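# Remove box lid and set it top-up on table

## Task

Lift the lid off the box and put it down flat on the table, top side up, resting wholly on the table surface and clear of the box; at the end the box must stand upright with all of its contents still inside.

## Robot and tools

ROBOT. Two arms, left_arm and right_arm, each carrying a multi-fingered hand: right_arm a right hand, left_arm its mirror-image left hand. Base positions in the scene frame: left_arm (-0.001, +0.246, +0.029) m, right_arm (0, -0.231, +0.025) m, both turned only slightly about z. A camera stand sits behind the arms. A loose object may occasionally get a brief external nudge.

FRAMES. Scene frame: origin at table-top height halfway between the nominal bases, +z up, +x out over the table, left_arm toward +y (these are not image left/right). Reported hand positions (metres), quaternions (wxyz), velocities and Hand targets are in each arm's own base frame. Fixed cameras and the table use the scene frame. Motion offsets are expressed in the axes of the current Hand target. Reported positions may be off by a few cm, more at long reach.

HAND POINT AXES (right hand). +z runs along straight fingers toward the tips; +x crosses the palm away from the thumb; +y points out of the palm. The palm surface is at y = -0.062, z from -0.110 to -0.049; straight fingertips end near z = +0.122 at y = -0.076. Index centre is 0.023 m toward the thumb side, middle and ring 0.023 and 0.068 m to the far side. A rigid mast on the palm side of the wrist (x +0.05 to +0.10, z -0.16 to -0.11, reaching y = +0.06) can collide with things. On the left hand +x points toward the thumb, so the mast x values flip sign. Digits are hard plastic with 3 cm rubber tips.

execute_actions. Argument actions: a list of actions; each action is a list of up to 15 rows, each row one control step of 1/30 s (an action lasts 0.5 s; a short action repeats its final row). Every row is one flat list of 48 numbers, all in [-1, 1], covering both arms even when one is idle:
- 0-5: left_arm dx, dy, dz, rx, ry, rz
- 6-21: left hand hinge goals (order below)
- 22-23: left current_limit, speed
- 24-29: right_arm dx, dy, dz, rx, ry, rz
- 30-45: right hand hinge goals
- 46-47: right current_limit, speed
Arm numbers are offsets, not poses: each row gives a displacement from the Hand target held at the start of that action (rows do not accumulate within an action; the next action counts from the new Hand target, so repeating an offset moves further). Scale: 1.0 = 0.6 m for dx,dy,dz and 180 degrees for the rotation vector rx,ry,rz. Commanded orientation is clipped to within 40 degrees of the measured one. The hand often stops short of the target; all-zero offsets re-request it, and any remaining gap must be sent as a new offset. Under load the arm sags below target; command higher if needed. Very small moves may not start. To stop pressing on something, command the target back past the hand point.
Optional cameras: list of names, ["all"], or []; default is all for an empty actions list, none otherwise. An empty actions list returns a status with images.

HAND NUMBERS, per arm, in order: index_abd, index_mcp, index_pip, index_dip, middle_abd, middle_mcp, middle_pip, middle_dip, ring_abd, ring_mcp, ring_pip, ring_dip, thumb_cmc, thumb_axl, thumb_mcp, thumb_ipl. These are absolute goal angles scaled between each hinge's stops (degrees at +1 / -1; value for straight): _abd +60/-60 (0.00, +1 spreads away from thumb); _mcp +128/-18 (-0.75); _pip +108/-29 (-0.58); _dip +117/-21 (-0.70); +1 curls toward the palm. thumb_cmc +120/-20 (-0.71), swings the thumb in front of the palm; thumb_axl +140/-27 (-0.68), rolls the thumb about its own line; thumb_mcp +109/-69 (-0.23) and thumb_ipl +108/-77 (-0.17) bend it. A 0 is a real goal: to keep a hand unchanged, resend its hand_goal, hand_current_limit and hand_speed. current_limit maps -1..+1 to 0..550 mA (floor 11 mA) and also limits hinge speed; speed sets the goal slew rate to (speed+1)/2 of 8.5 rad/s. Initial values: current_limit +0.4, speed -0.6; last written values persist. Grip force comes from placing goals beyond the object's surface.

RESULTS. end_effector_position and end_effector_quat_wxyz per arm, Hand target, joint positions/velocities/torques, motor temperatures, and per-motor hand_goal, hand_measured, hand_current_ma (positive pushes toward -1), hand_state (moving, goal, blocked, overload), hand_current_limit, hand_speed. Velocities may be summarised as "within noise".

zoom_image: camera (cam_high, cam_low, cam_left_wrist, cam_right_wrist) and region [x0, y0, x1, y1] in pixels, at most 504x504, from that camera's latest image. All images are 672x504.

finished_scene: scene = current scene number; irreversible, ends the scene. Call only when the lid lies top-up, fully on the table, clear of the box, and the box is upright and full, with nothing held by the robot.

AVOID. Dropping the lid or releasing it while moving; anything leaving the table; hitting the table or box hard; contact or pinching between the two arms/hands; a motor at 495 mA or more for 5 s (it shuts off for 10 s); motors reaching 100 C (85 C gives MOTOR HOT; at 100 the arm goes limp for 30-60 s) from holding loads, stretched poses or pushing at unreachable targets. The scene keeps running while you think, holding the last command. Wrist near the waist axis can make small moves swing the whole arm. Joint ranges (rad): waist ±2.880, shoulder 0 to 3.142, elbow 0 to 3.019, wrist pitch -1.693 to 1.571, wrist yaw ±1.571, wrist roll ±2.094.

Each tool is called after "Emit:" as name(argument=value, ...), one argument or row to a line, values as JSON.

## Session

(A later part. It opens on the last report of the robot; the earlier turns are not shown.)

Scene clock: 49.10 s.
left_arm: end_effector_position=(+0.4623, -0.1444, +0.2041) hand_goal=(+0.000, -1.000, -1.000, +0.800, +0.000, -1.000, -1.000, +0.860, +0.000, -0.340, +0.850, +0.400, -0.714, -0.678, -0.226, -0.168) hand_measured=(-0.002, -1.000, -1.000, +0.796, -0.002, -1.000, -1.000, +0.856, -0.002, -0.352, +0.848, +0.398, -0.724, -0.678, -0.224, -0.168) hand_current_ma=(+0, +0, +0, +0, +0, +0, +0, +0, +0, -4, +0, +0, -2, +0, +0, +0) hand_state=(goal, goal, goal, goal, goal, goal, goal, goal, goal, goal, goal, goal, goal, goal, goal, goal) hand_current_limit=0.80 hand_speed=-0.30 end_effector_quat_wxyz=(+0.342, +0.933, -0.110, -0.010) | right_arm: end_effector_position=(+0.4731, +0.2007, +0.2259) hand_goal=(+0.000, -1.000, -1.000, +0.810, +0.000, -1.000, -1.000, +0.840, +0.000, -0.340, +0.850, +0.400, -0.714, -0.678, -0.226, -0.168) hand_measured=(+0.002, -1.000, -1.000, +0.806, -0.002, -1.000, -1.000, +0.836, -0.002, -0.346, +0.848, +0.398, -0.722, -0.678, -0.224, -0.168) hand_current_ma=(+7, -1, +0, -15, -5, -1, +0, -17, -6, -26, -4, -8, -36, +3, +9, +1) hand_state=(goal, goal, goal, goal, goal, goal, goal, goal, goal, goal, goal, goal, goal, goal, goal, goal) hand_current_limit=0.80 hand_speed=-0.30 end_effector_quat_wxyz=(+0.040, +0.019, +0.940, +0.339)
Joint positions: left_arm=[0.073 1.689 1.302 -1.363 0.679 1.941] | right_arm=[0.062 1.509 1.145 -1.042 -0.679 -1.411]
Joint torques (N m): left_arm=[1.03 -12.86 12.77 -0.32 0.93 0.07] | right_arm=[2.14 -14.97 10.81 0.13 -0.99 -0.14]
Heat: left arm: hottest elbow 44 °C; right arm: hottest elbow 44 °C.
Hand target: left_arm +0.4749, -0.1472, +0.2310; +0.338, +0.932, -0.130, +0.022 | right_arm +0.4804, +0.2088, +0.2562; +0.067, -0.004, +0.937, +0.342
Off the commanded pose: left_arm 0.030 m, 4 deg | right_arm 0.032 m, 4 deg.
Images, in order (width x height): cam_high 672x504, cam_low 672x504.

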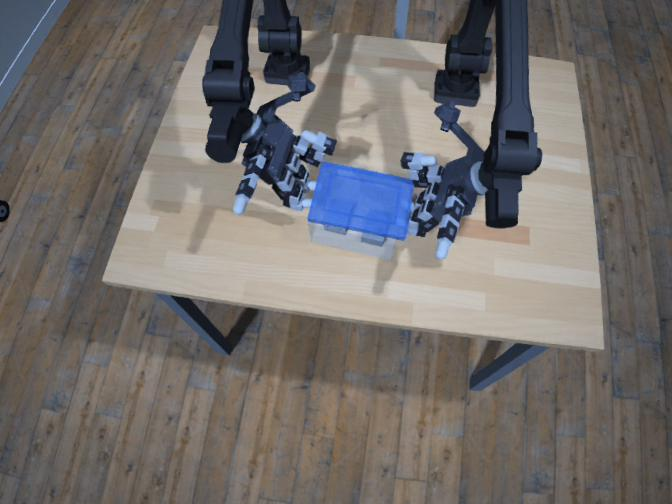

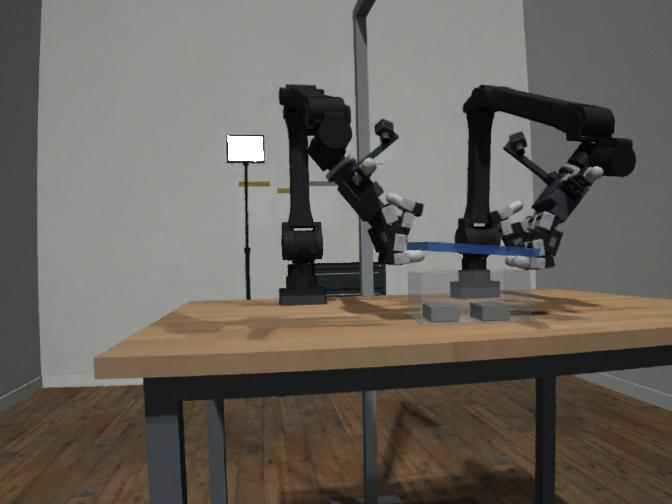

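Emit:
execute_actions(
  actions=[
    [[-0.0378,0.0199,0.0093,0,-0.002,-0.01, 0,-1,-1,0.81,0,-1,-1,0.83,0,-0.34,0.85,0.4,-0.714,-0.678,-0.226,-0.168,0.8,-0.3, 0.0428,-0.0176,0.0025,0,0.002,0.01, 0,-1,-1,0.81,0,-1,-1,0.83,0,-0.34,0.85,0.4,-0.714,-0.678,-0.226,-0.168,0.8,-0.3],[-0.0755,0.0398,0.0187,0,-0.004,-0.02, 0,-1,-1,0.81,0,-1,-1,0.83,0,-0.34,0.85,0.4,-0.714,-0.678,-0.226,-0.168,0.8,-0.3, 0.0857,-0.0352,0.005,0,0.004,0.02, 0,-1,-1,0.81,0,-1,-1,0.83,0,-0.34,0.85,0.4,-0.714,-0.678,-0.226,-0.168,0.8,-0.3]],
  ],
  cameras=["cam_low","cam_high"],
)

Emit:
zoom_image(
  camera="cam_low",
  region=[360, 210, 560, 330],
)

Emit:
zoom_image(
  camera="cam_high",
  region=[270, 110, 450, 250],
)

Scene clock: 53.93 s.
left_arm: end_effector_position=(+0.4266, -0.1563, +0.2303) hand_goal=(+0.000, -1.000, -1.000, +0.810, +0.000, -1.000, -1.000, +0.830, +0.000, -0.340, +0.850, +0.400, -0.714, -0.678, -0.226, -0.168) hand_measured=(-0.002, -1.000, -1.000, +0.806, -0.002, -1.000, -1.000, +0.830, -0.002, -0.356, +0.848, +0.398, -0.724, -0.678, -0.224, -0.168) hand_current_ma=(+0, +0, +0, +0, +0, +0, +0, +0, +0, -6, +0, +0, -2, +0, +0, +0) hand_state=(goal, goal, goal, goal, goal, goal, goal, goal, goal, goal, goal, goal, goal, goal, goal, goal) hand_current_limit=0.80 hand_speed=-0.30 end_effector_quat_wxyz=(+0.335, +0.936, -0.105, +0.006) | right_arm: end_effector_position=(+0.4299, +0.1981, +0.2232) hand_goal=(+0.000, -1.000, -1.000, +0.810, +0.000, -1.000, -1.000, +0.830, +0.000, -0.340, +0.850, +0.400, -0.714, -0.678, -0.226, -0.168) hand_measured=(+0.002, -1.000, -1.000, +0.806, -0.002, -1.000, -1.000, +0.828, -0.002, -0.356, +0.848, +0.398, -0.722, -0.678, -0.224, -0.168) hand_current_ma=(+7, -1, +0, -13, -5, -1, +0, -5, -6, -75, -4, -8, -36, +3, +9, +1) hand_state=(goal, goal, goal, goal, goal, goal, goal, goal, goal, goal, goal, goal, goal, goal, goal, goal) hand_current_limit=0.80 hand_speed=-0.30 end_effector_quat_wxyz=(+0.036, +0.021, +0.940, +0.339)
Joint positions: left_arm=[0.05 1.546 1.206 -1.345 0.676 1.884] | right_arm=[0.062 1.404 1.025 -1.034 -0.682 -1.408]
Joint torques (N m): left_arm=[1.14 -10.05 7.23 0.32 0.95 -0.12] | right_arm=[0.21 -12.63 7.04 1.46 -1.11 0.27]
Heat: left arm: hottest elbow 45 °C; right arm: hottest elbow 44 °C.
Hand target: left_arm +0.4246, -0.1615, +0.2313; +0.338, +0.936, -0.102, +0.005 | right_arm +0.4309, +0.1965, +0.2338; +0.050, +0.024, +0.937, +0.344
Off the commanded pose: left_arm 0.006 m, 0 deg | right_arm 0.011 m, 2 deg.
Images, in order (width x height): cam_high 672x504, cam_low 672x504.

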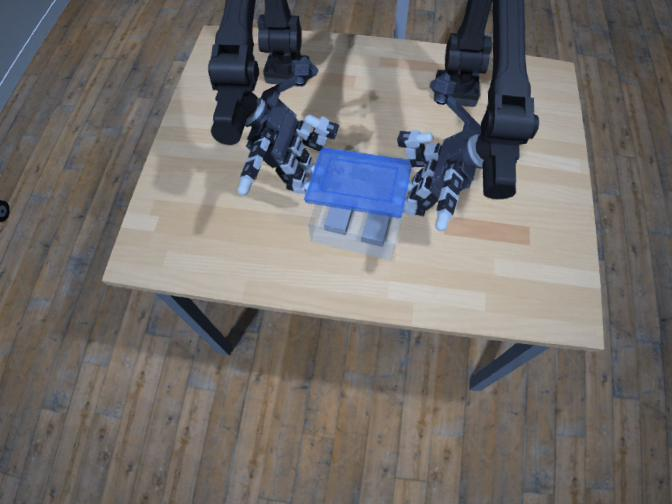

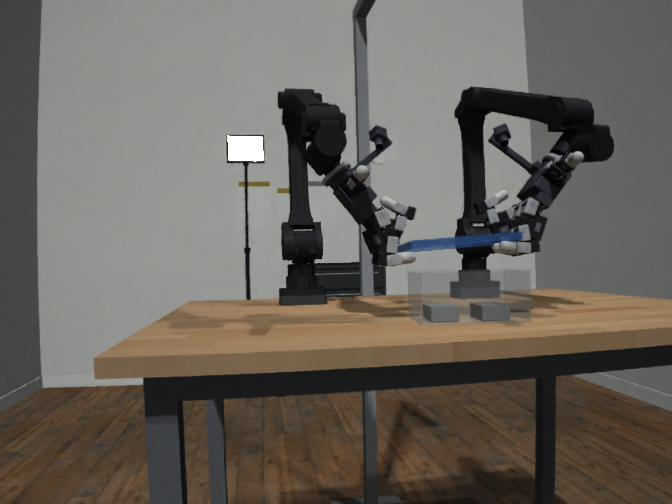

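Scaled by 2.520 from the camera's 672x504 image, which has a finer 960x720 frame.

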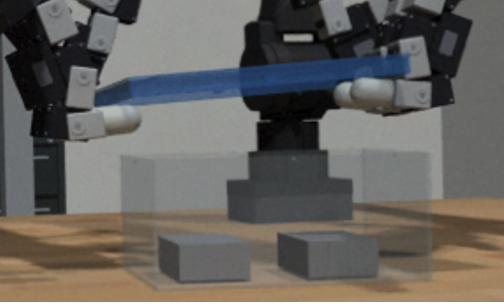

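Scaled by 2.800 from the camera's 672x504 image, which has a finer 960x720 frame.

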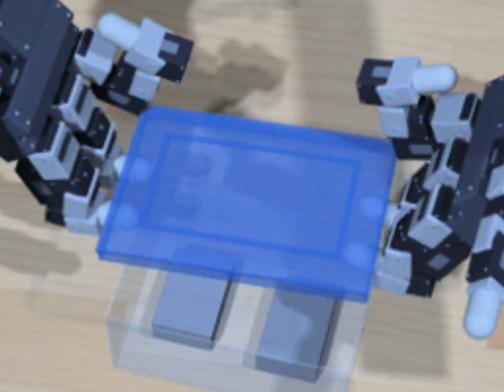

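Emit:
execute_actions(
  actions=[
    [[-0.0387,0.017,0.0099,0,0,-0.005, 0,-1,-1,0.81,0,-1,-1,0.83,0,-0.34,0.85,0.4,-0.714,-0.678,-0.226,-0.168,0.8,-0.3, 0.0398,-0.0057,-0.0146,0,0,0.005, 0,-1,-1,0.81,0,-1,-1,0.83,0,-0.34,0.85,0.4,-0.714,-0.678,-0.226,-0.168,0.8,-0.3],[-0.0773,0.034,0.0198,0,0,-0.01, 0,-1,-1,0.81,0,-1,-1,0.83,0,-0.34,0.85,0.4,-0.714,-0.678,-0.226,-0.168,0.8,-0.3, 0.0795,-0.0115,-0.0292,0,0,0.01, 0,-1,-1,0.81,0,-1,-1,0.83,0,-0.34,0.85,0.4,-0.714,-0.678,-0.226,-0.168,0.8,-0.3]],
    [[-0.0773,0.034,0.0198,0,0,0, 0,-1,-1,0.81,0,-1,-1,0.83,0,-0.34,0.85,0.4,-0.714,-0.678,-0.226,-0.168,0.8,-0.3, 0.0795,-0.0115,-0.0292,0,0,0, 0,-1,-1,0.81,0,-1,-1,0.83,0,-0.34,0.85,0.4,-0.714,-0.678,-0.226,-0.168,0.8,-0.3]],
  ],
  cameras=["cam_low","cam_high"],
)

Emit:
zoom_image(
  camera="cam_low",
  region=[350, 200, 550, 320],
)

Emit:
zoom_image(
  camera="cam_high",
  region=[260, 80, 440, 220],
)

Scene clock: 58.20 s.
left_arm: end_effector_position=(+0.3273, -0.1875, +0.2317) hand_goal=(+0.000, -1.000, -1.000, +0.810, +0.000, -1.000, -1.000, +0.830, +0.000, -0.340, +0.850, +0.400, -0.714, -0.678, -0.226, -0.168) hand_measured=(-0.002, -1.000, -1.000, +0.806, +0.000, -1.000, -1.000, +0.828, -0.002, -0.358, +0.848, +0.398, -0.724, -0.678, -0.224, -0.168) hand_current_ma=(+0, +0, +0, +0, +0, +0, +0, +0, +0, -8, +0, +0, -2, +0, +0, +0) hand_state=(goal, goal, goal, goal, goal, goal, goal, goal, goal, goal, goal, goal, goal, goal, goal, goal) hand_current_limit=0.80 hand_speed=-0.30 end_effector_quat_wxyz=(+0.336, +0.938, -0.088, -0.002) | right_arm: end_effector_position=(+0.3334, +0.1759, +0.2395) hand_goal=(+0.000, -1.000, -1.000, +0.810, +0.000, -1.000, -1.000, +0.830, +0.000, -0.340, +0.850, +0.400, -0.714, -0.678, -0.226, -0.168) hand_measured=(+0.002, -1.000, -1.000, +0.806, -0.002, -1.000, -1.000, +0.828, -0.002, -0.356, +0.848, +0.398, -0.722, -0.678, -0.224, -0.168) hand_current_ma=(+6, -1, +0, -13, -4, -1, +0, -6, -6, -72, -4, -8, -36, +3, +9, +1) hand_state=(goal, goal, goal, goal, goal, goal, goal, goal, goal, goal, goal, goal, goal, goal, goal, goal) hand_current_limit=0.80 hand_speed=-0.30 end_effector_quat_wxyz=(+0.039, +0.039, +0.938, +0.342)
Joint positions: left_arm=[-0.029 1.269 0.929 -1.289 0.683 1.75] | right_arm=[0.01 1.109 0.815 -1.139 -0.692 -1.428]
Joint torques (N m): left_arm=[1.08 -6.65 7.2 0.57 0.96 -0.12] | right_arm=[-1.55 -7.94 7.51 0.21 -1.1 -0.06]
Heat: left arm: hottest elbow 44 °C; right arm: hottest elbow 44 °C.
Hand target: left_arm +0.3247, -0.1910, +0.2325; +0.338, +0.937, -0.088, +0.000 | right_arm +0.3319, +0.1722, +0.2449; +0.044, +0.038, +0.937, +0.345
Off the commanded pose: left_arm 0.005 m, 0 deg | right_arm 0.007 m, 1 deg.
Images, in order (width x height): cam_high 672x504, cam_low 672x504.

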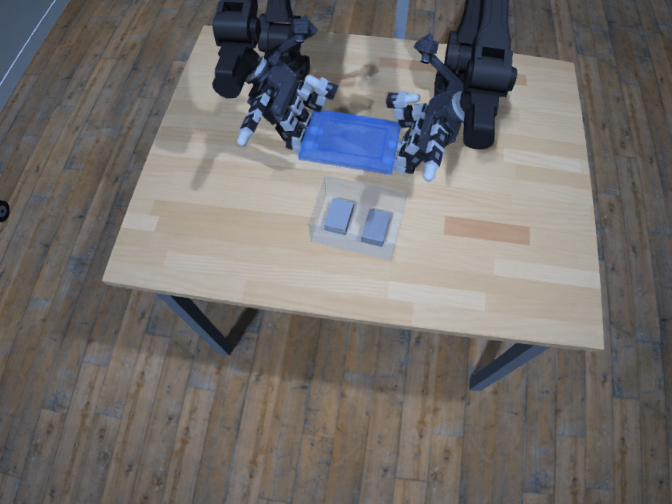

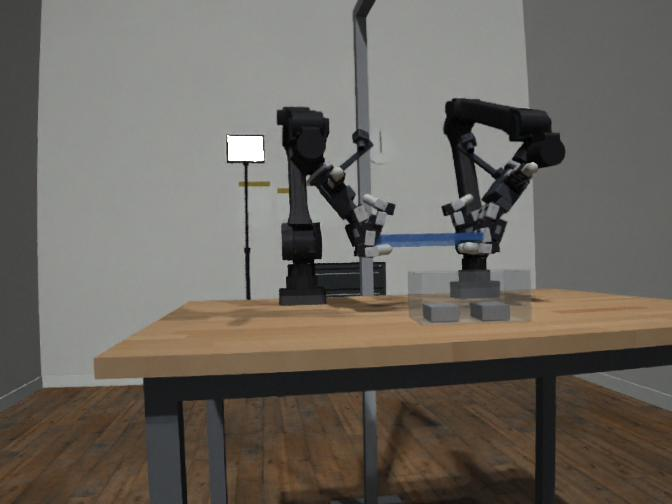

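Scaled by 2.520 from the camera's 672x504 image, which has a finer 960x720 frame.

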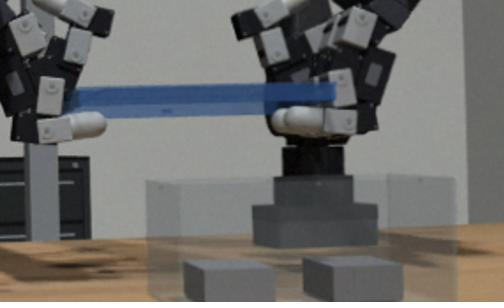

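Scaled by 2.800 from the camera's 672x504 image, which has a finer 960x720 frame.

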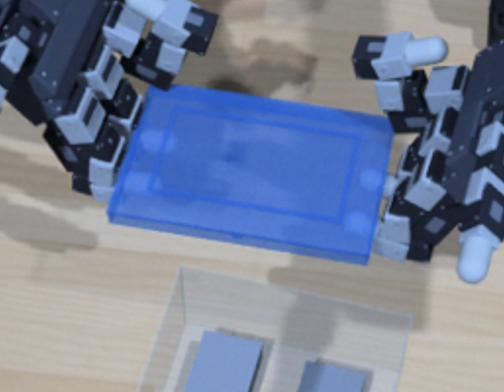

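Emit:
execute_actions(
  actions=[
    [[-0.0363,-0.0002,0.0294,0,0,0, 0,-1,-1,0.81,0,-1,-1,0.83,0,-0.34,0.85,0.4,-0.714,-0.678,-0.226,-0.168,0.8,-0.3, 0.037,-0.0261,0.0069,0,0,0, 0,-1,-1,0.81,0,-1,-1,0.83,0,-0.34,0.85,0.4,-0.714,-0.678,-0.226,-0.168,0.8,-0.3],[-0.0727,-0.0005,0.0588,0,0,0, 0,-1,-1,0.78,0,-1,-1,0.79,0,-0.34,0.85,0.4,-0.714,-0.678,-0.226,-0.168,0.8,-0.5, 0.074,-0.0523,0.0138,0,0,0, 0,-1,-1,0.78,0,-1,-1,0.79,0,-0.34,0.85,0.4,-0.714,-0.678,-0.226,-0.168,0.8,-0.5]],
    [[-0.003,-0.0317,0.0386,0,0,0, 0,-1,-1,0.65,0,-1,-1,0.65,0,-0.34,0.85,0.4,-0.714,-0.678,-0.226,-0.168,0.8,-0.7, 0.0028,-0.0325,0.0379,0,0,0, 0,-1,-1,0.65,0,-1,-1,0.65,0,-0.34,0.85,0.4,-0.714,-0.678,-0.226,-0.168,0.8,-0.7]],
  ],
  cameras=["cam_low","cam_high"],
)

Emit:
zoom_image(
  camera="cam_low",
  region=[350, 220, 530, 330],
)

Emit:
zoom_image(
  camera="cam_high",
  region=[260, 80, 440, 220],
)

Scene clock: 65.40 s.
left_arm: end_effector_position=(+0.2807, -0.2027, +0.1743) hand_goal=(+0.000, -1.000, -1.000, +0.650, +0.000, -1.000, -1.000, +0.650, +0.000, -0.340, +0.850, +0.400, -0.714, -0.678, -0.226, -0.168) hand_measured=(-0.002, -1.000, -1.000, +0.650, +0.000, -1.000, -1.000, +0.652, -0.002, -0.356, +0.848, +0.398, -0.724, -0.678, -0.224, -0.168) hand_current_ma=(+0, +0, +0, +0, +0, +0, +0, +0, +0, -6, +0, +0, -2, +0, +0, +0) hand_state=(goal, goal, goal, goal, goal, goal, goal, goal, goal, goal, goal, goal, goal, goal, goal, goal) hand_current_limit=0.80 hand_speed=-0.70 end_effector_quat_wxyz=(+0.335, +0.938, -0.088, +0.003) | right_arm: end_effector_position=(+0.2831, +0.1613, +0.1874) hand_goal=(+0.000, -1.000, -1.000, +0.650, +0.000, -1.000, -1.000, +0.650, +0.000, -0.340, +0.850, +0.400, -0.714, -0.678, -0.226, -0.168) hand_measured=(+0.002, -1.000, -1.000, +0.652, +0.000, -1.000, -1.000, +0.652, -0.002, -0.354, +0.848, +0.398, -0.722, -0.678, -0.224, -0.168) hand_current_ma=(+6, -1, +0, +9, -1, -1, +0, +6, -6, -66, -4, -8, -36, +3, +9, +1) hand_state=(goal, goal, goal, goal, goal, goal, goal, goal, goal, goal, goal, goal, goal, goal, goal, goal) hand_current_limit=0.80 hand_speed=-0.70 end_effector_quat_wxyz=(+0.040, +0.039, +0.938, +0.343)
Joint positions: left_arm=[-0.087 1.195 0.704 -1.078 0.684 1.671] | right_arm=[-0.05 1.022 0.614 -1.072 -0.7 -1.505]
Joint torques (N m): left_arm=[1.44 -4.13 7.2 0.49 0.92 -0.07] | right_arm=[-0.73 -4.42 7.21 1.31 -1.05 -0.13]
Heat: left arm: hottest elbow 44 °C; right arm: hottest elbow 45 °C.
Hand target: left_arm +0.2796, -0.2059, +0.1724; +0.338, +0.937, -0.088, +0.000 | right_arm +0.2875, +0.1582, +0.1860; +0.045, +0.038, +0.937, +0.345
Off the commanded pose: left_arm 0.004 m, 1 deg | right_arm 0.006 m, 1 deg.
Images, in order (width x height): cam_high 672x504, cam_low 672x504.

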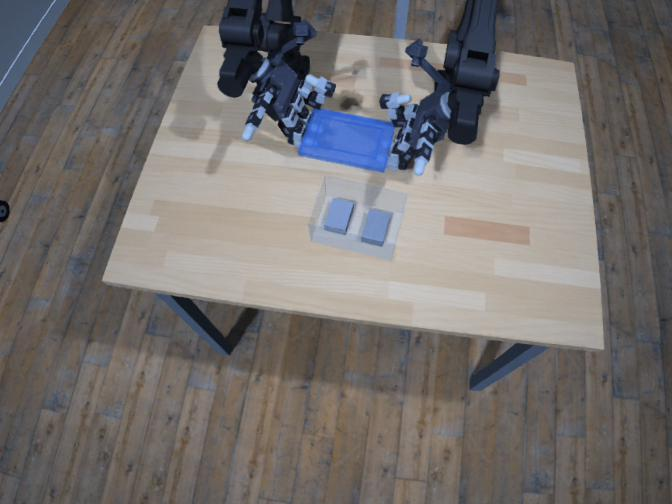

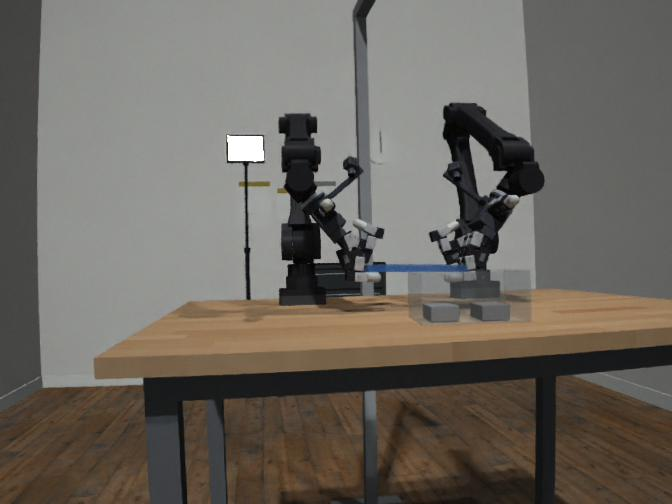

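Scaled by 2.800 from the camera's 672x504 image, which has a finer 960x720 frame.

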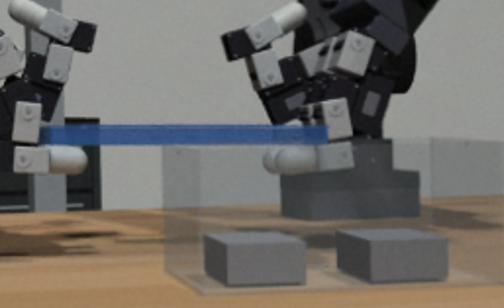

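Scaled by 2.800 from the camera's 672x504 image, which has a finer 960x720 frame.

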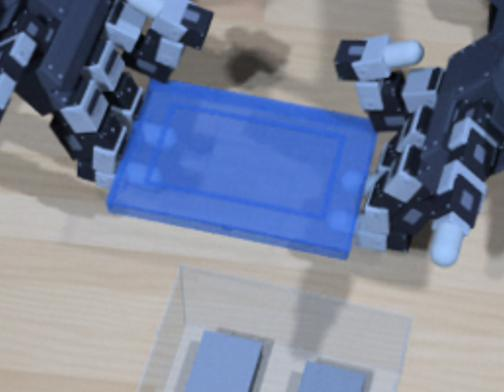

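Emit:
execute_actions(
  actions=[
    [[-0.0024,-0.0253,0.0309,0,0,0, 0,-1,-1,0.5,0,-1,-1,0.5,0,-0.34,0.85,0.4,-0.714,-0.678,-0.226,-0.168,0.8,-0.7, 0.0025,-0.0293,0.0341,0,0,0, 0,-1,-1,0.5,0,-1,-1,0.5,0,-0.34,0.85,0.4,-0.714,-0.678,-0.226,-0.168,0.8,-0.7]],
    [[-0.001,-0.0106,0.0129,0,0,0, 0,-1,-1,0.35,0,-1,-1,0.35,0,-0.34,0.85,0.4,-0.714,-0.678,-0.226,-0.168,0.8,-0.7, 0.0009,-0.0108,0.0126,0,0,0, 0,-1,-1,0.35,0,-1,-1,0.35,0,-0.34,0.85,0.4,-0.714,-0.678,-0.226,-0.168,0.8,-0.7]],
  ],
  cameras=["cam_low","cam_high"],
)

Emit:
zoom_image(
  camera="cam_low",
  region=[350, 240, 530, 330],
)

Emit:
zoom_image(
  camera="cam_high",
  region=[260, 80, 440, 220],
)

Scene clock: 68.13 s.
left_arm: end_effector_position=(+0.2816, -0.2029, +0.1413) hand_goal=(+0.000, -1.000, -1.000, +0.350, +0.000, -1.000, -1.000, +0.350, +0.000, -0.340, +0.850, +0.400, -0.714, -0.678, -0.226, -0.168) hand_measured=(-0.002, -1.000, -1.000, +0.352, +0.000, -1.000, -1.000, +0.352, -0.002, -0.356, +0.848, +0.398, -0.724, -0.678, -0.224, -0.168) hand_current_ma=(+0, +0, +0, +0, +0, +0, +0, +0, +0, -5, +0, +0, -2, +0, +0, +0) hand_state=(goal, goal, goal, goal, goal, goal, goal, goal, goal, goal, goal, goal, goal, goal, goal, goal) hand_current_limit=0.80 hand_speed=-0.70 end_effector_quat_wxyz=(+0.336, +0.938, -0.089, +0.005) | right_arm: end_effector_position=(+0.2839, +0.1612, +0.1510) hand_goal=(+0.000, -1.000, -1.000, +0.350, +0.000, -1.000, -1.000, +0.350, +0.000, -0.340, +0.850, +0.400, -0.714, -0.678, -0.226, -0.168) hand_measured=(+0.002, -1.000, -1.000, +0.352, +0.000, -1.000, -1.000, +0.352, -0.002, -0.354, +0.848, +0.398, -0.722, -0.678, -0.224, -0.168) hand_current_ma=(+6, -1, +0, +8, -1, -1, +0, +7, -6, -66, -4, -8, -36, +3, +9, +1) hand_state=(goal, goal, goal, goal, goal, goal, goal, goal, goal, goal, goal, goal, goal, goal, goal, goal) hand_current_limit=0.80 hand_speed=-0.70 end_effector_quat_wxyz=(+0.040, +0.038, +0.938, +0.343)
Joint positions: left_arm=[-0.087 1.255 0.651 -0.961 0.685 1.67] | right_arm=[-0.05 1.089 0.547 -0.939 -0.701 -1.508]
Joint torques (N m): left_arm=[1.26 -3.72 6.41 0.87 0.88 -0.09] | right_arm=[0.03 -3.55 6.52 1.29 -1 -0.02]
Heat: left arm: hottest elbow 44 °C; right arm: hottest elbow 45 °C.
Hand target: left_arm +0.2797, -0.2060, +0.1384; +0.338, +0.937, -0.088, +0.000 | right_arm +0.2875, +0.1582, +0.1489; +0.045, +0.038, +0.937, +0.345
Off the commanded pose: left_arm 0.005 m, 1 deg | right_arm 0.005 m, 1 deg.
Images, in order (width x height): cam_high 672x504, cam_low 672x504.

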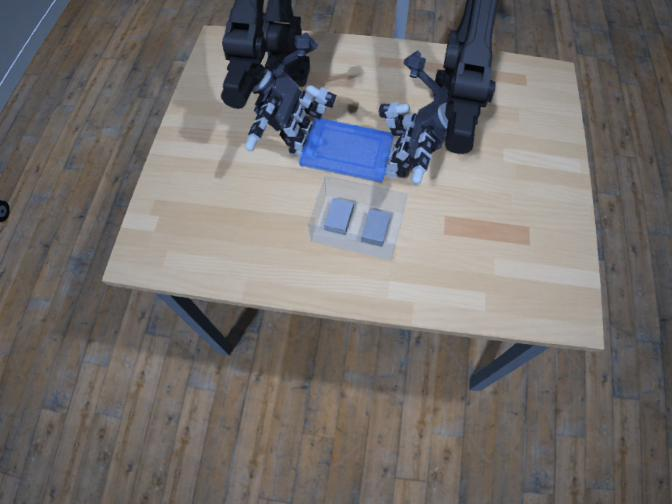

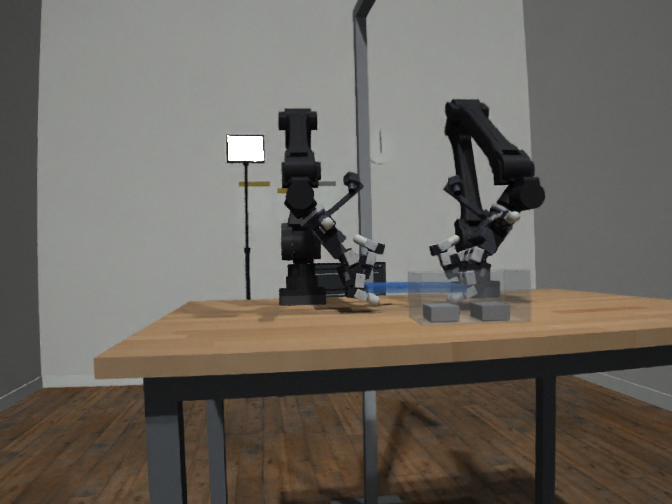

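Scaled by 2.800 from the camera's 672x504 image, which has a finer 960x720 frame.

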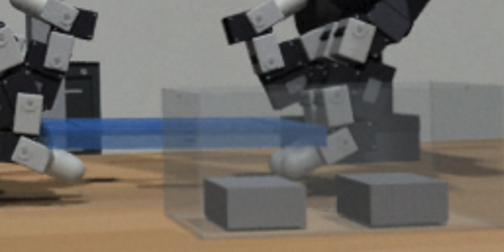

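Scaled by 2.800 from the camera's 672x504 image, which has a finer 960x720 frame.

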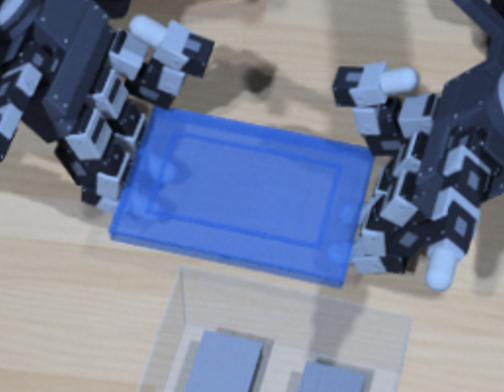

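Emit:
execute_actions(
  actions=[
    [[-0.0008,-0.0084,0.0103,0,0,0, 0,-1,-1,0.3,0,-1,-1,0.3,0,-0.34,0.85,0.4,-0.714,-0.678,-0.226,-0.168,0.5,-0.7, 0.0007,-0.0087,0.0101,0,0,0, 0,-1,-1,0.3,0,-1,-1,0.3,0,-0.34,0.85,0.4,-0.714,-0.678,-0.226,-0.168,0.5,-0.7]],
    [[-0.0003,-0.0155,-0.0127,0,0,0, 0,-1,-1,0.3,0,-1,-1,0.3,0,-0.34,0.85,0.4,-0.714,-0.678,-0.226,-0.168,0.5,-0.7, -0.0003,-0.0151,-0.013,0,0,0, 0,-1,-1,0.3,0,-1,-1,0.3,0,-0.34,0.85,0.4,-0.714,-0.678,-0.226,-0.168,0.5,-0.7]],
    [[-0.0003,-0.0155,-0.0127,0,0,0, 0,-1,-1,0.3,0,-1,-1,0.3,0,-0.34,0.85,0.4,-0.714,-0.678,-0.226,-0.168,0.5,-0.7, -0.0003,-0.0151,-0.013,0,0,0, 0,-1,-1,0.3,0,-1,-1,0.3,0,-0.34,0.85,0.4,-0.714,-0.678,-0.226,-0.168,0.5,-0.7]],
  ],
  cameras=["cam_low","cam_high"],
)

Emit:
zoom_image(
  camera="cam_low",
  region=[350, 240, 530, 330],
)

Emit:
zoom_image(
  camera="cam_high",
  region=[260, 80, 440, 220],
)

Scene clock: 72.53 s.
left_arm: end_effector_position=(+0.2796, -0.1844, +0.1294) hand_goal=(+0.000, -1.000, -1.000, +0.300, +0.000, -1.000, -1.000, +0.300, +0.000, -0.340, +0.850, +0.400, -0.714, -0.678, -0.226, -0.168) hand_measured=(-0.002, -1.000, -1.000, +0.300, -0.002, -0.994, -0.996, +0.302, -0.002, -0.356, +0.848, +0.398, -0.724, -0.678, -0.224, -0.168) hand_current_ma=(+0, +0, +0, +0, +0, +1, +0, +0, +0, -5, +0, +0, -2, +0, +0, +0) hand_state=(goal, goal, goal, goal, goal, goal, goal, goal, goal, goal, goal, goal, goal, goal, goal, goal) hand_current_limit=0.50 hand_speed=-0.70 end_effector_quat_wxyz=(+0.338, +0.937, -0.087, +0.000) | right_arm: end_effector_position=(+0.2806, +0.1383, +0.1389) hand_goal=(+0.000, -1.000, -1.000, +0.300, +0.000, -1.000, -1.000, +0.300, +0.000, -0.340, +0.850, +0.400, -0.714, -0.678, -0.226, -0.168) hand_measured=(+0.002, -1.000, -1.000, +0.302, +0.000, -1.000, -1.000, +0.300, -0.002, -0.354, +0.848, +0.398, -0.722, -0.678, -0.224, -0.168) hand_current_ma=(+6, -1, +0, +6, +0, -1, +0, +0, -6, -65, -4, -8, -36, +3, +9, +1) hand_state=(goal, goal, goal, goal, goal, goal, goal, goal, goal, goal, goal, goal, goal, goal, goal, goal) hand_current_limit=0.50 hand_speed=-0.70 end_effector_quat_wxyz=(+0.045, +0.036, +0.937, +0.344)
Joint positions: left_arm=[-0.021 1.289 0.639 -0.98 0.687 1.756] | right_arm=[-0.147 1.126 0.534 -0.96 -0.708 -1.633]
Joint torques (N m): left_arm=[2.67 -3.6 7.77 -0.13 0.74 0.13] | right_arm=[-1.08 -4.95 7.19 0.05 -0.94 0.01]
Heat: left arm: hottest elbow 44 °C; right arm: hottest elbow 45 °C.
Hand target: left_arm +0.2832, -0.1822, +0.1303; +0.338, +0.937, -0.088, +0.000 | right_arm +0.2855, +0.1343, +0.1410; +0.045, +0.038, +0.937, +0.345
Off the commanded pose: left_arm 0.004 m, 0 deg | right_arm 0.007 m, 0 deg.
Images, in order (width x height): cam_high 672x504, cam_low 672x504.

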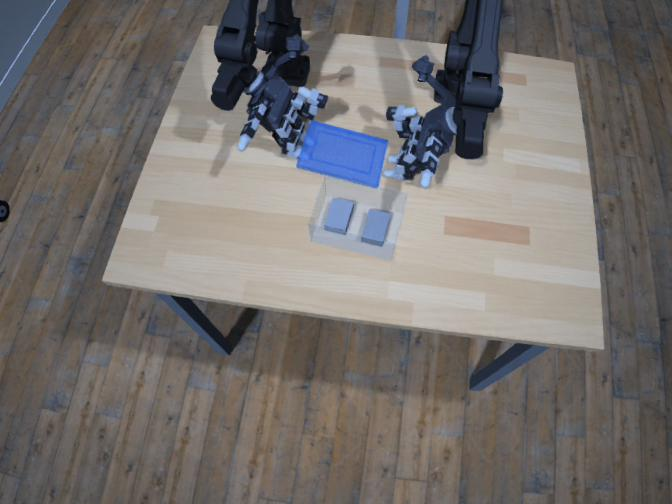

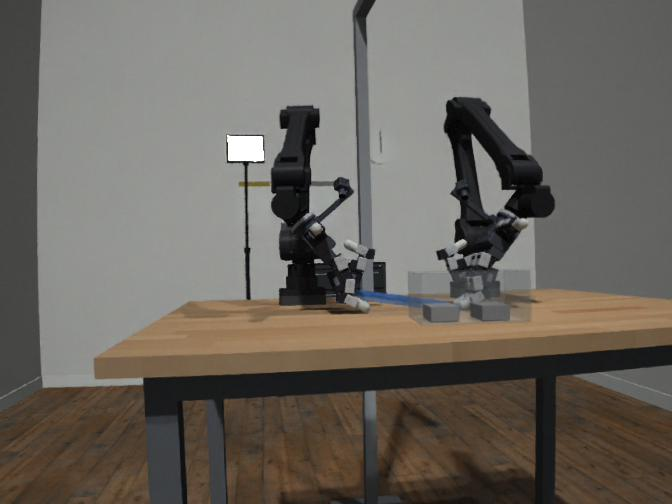

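Scaled by 2.800 from the camera's 672x504 image, which has a finer 960x720 frame.

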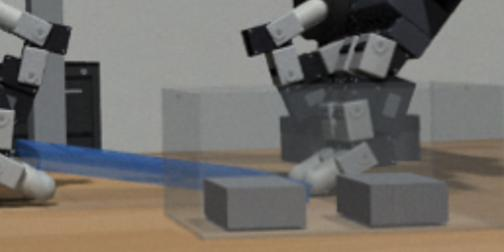

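Scaled by 2.800 from the camera's 672x504 image, which has a finer 960x720 frame.

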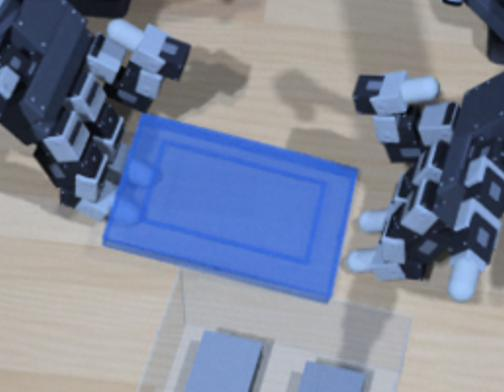

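Emit:
execute_actions(
  actions=[
    [[-0.0005,-0.0258,-0.0212,0,0,0, 0,-1,-1,0.3,0,-1,-1,0.3,0,-0.34,0.85,0.4,-0.714,-0.678,-0.226,-0.168,0.5,-0.7, -0.0009,-0.0209,-0.0268,0,0,0, 0,-1,-1,0.18,0,-1,-1,0.18,0,-0.34,0.85,0.4,-0.714,-0.678,-0.226,-0.168,0.5,-0.5]],
    [[0.002,0.0211,-0.0257,0,0,0, 0,-1,-1,0.3,0,-1,-1,0.3,0,-0.34,0.85,0.4,-0.714,-0.678,-0.226,-0.168,0.5,-0.7, -0.0005,-0.0252,-0.0217,0,0,0, 0,-1,-1,0.12,0,-1,-1,0.12,0,-0.34,0.85,0.4,-0.714,-0.678,-0.226,-0.168,0.5,-0.5]],
  ],
  cameras=["cam_low","cam_high"],
)

Emit:
zoom_image(
  camera="cam_low",
  region=[320, 240, 500, 330],
)

Emit:
zoom_image(
  camera="cam_high",
  region=[240, 80, 420, 220],
)

Scene clock: 75.37 s.
left_arm: end_effector_position=(+0.2666, -0.1659, +0.1320) hand_goal=(+0.000, -1.000, -1.000, +0.300, +0.000, -1.000, -1.000, +0.300, +0.000, -0.340, +0.850, +0.400, -0.714, -0.678, -0.226, -0.168) hand_measured=(-0.002, -1.000, -0.996, +0.302, -0.004, -1.000, -0.996, +0.302, -0.002, -0.356, +0.848, +0.398, -0.724, -0.678, -0.224, -0.168) hand_current_ma=(+0, +0, +0, +0, +0, +0, +0, +0, +0, -5, +0, +0, -2, +0, +0, +0) hand_state=(goal, goal, goal, goal, goal, goal, goal, goal, goal, goal, goal, goal, goal, goal, goal, goal) hand_current_limit=0.50 hand_speed=-0.70 end_effector_quat_wxyz=(+0.342, +0.936, -0.076, -0.030) | right_arm: end_effector_position=(+0.2696, +0.1034, +0.1397) hand_goal=(+0.000, -1.000, -1.000, +0.120, +0.000, -1.000, -1.000, +0.120, +0.000, -0.340, +0.850, +0.400, -0.714, -0.678, -0.226, -0.168) hand_measured=(-0.002, -0.986, -0.990, +0.130, -0.002, -0.988, -0.992, +0.134, -0.002, -0.354, +0.848, +0.398, -0.722, -0.678, -0.224, -0.168) hand_current_ma=(-4, +63, +39, +43, -7, +51, +33, +56, -6, -64, -4, -8, -35, +3, +9, +1) hand_state=(goal, goal, goal, goal, goal, goal, goal, goal, goal, goal, goal, goal, goal, goal, goal, goal) hand_current_limit=0.50 hand_speed=-0.50 end_effector_quat_wxyz=(+0.038, +0.038, +0.935, +0.351)
Joint positions: left_arm=[0.047 1.291 0.643 -1.102 0.681 1.844] | right_arm=[-0.304 1.165 0.554 -1.097 -0.711 -1.845]
Joint torques (N m): left_arm=[2.61 -5.36 11.32 -0.25 0.74 0.11] | right_arm=[-0.73 -4.84 8.46 -0.25 -0.32 -0.04]
Heat: left arm: hottest elbow 44 °C; right arm: hottest elbow 45 °C.
Hand target: left_arm +0.2862, -0.1624, +0.1503; +0.338, +0.937, -0.088, +0.000 | right_arm +0.2819, +0.0945, +0.1451; +0.045, +0.038, +0.937, +0.345
Off the commanded pose: left_arm 0.027 m, 4 deg | right_arm 0.016 m, 1 deg.
Images, in order (width x height): cam_high 672x504, cam_low 672x504.

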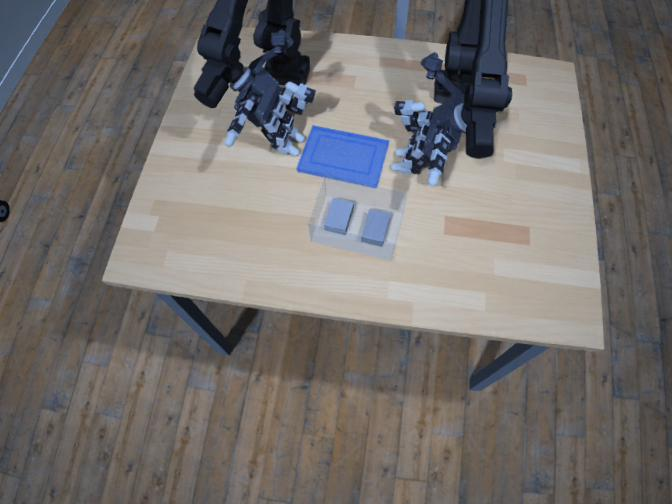

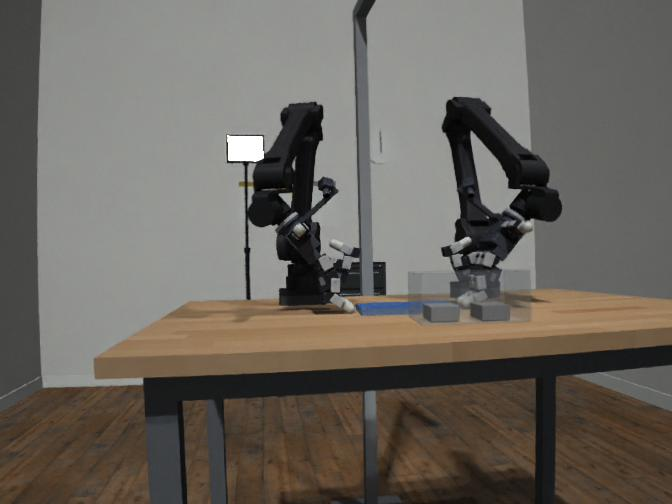

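Scaled by 2.800 from the camera's 672x504 image, which has a finer 960x720 frame.

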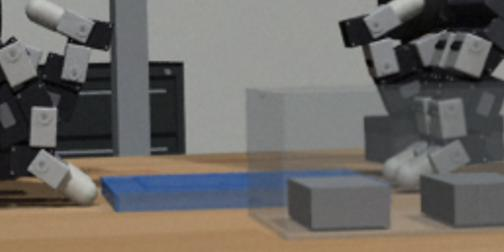

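Scaled by 2.800 from the camera's 672x504 image, which has a finer 960x720 frame.

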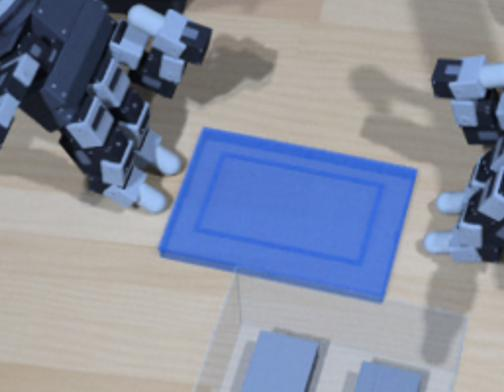

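Emit:
finished_scene(
  scene=2,
)

The scene is finished: the task was done.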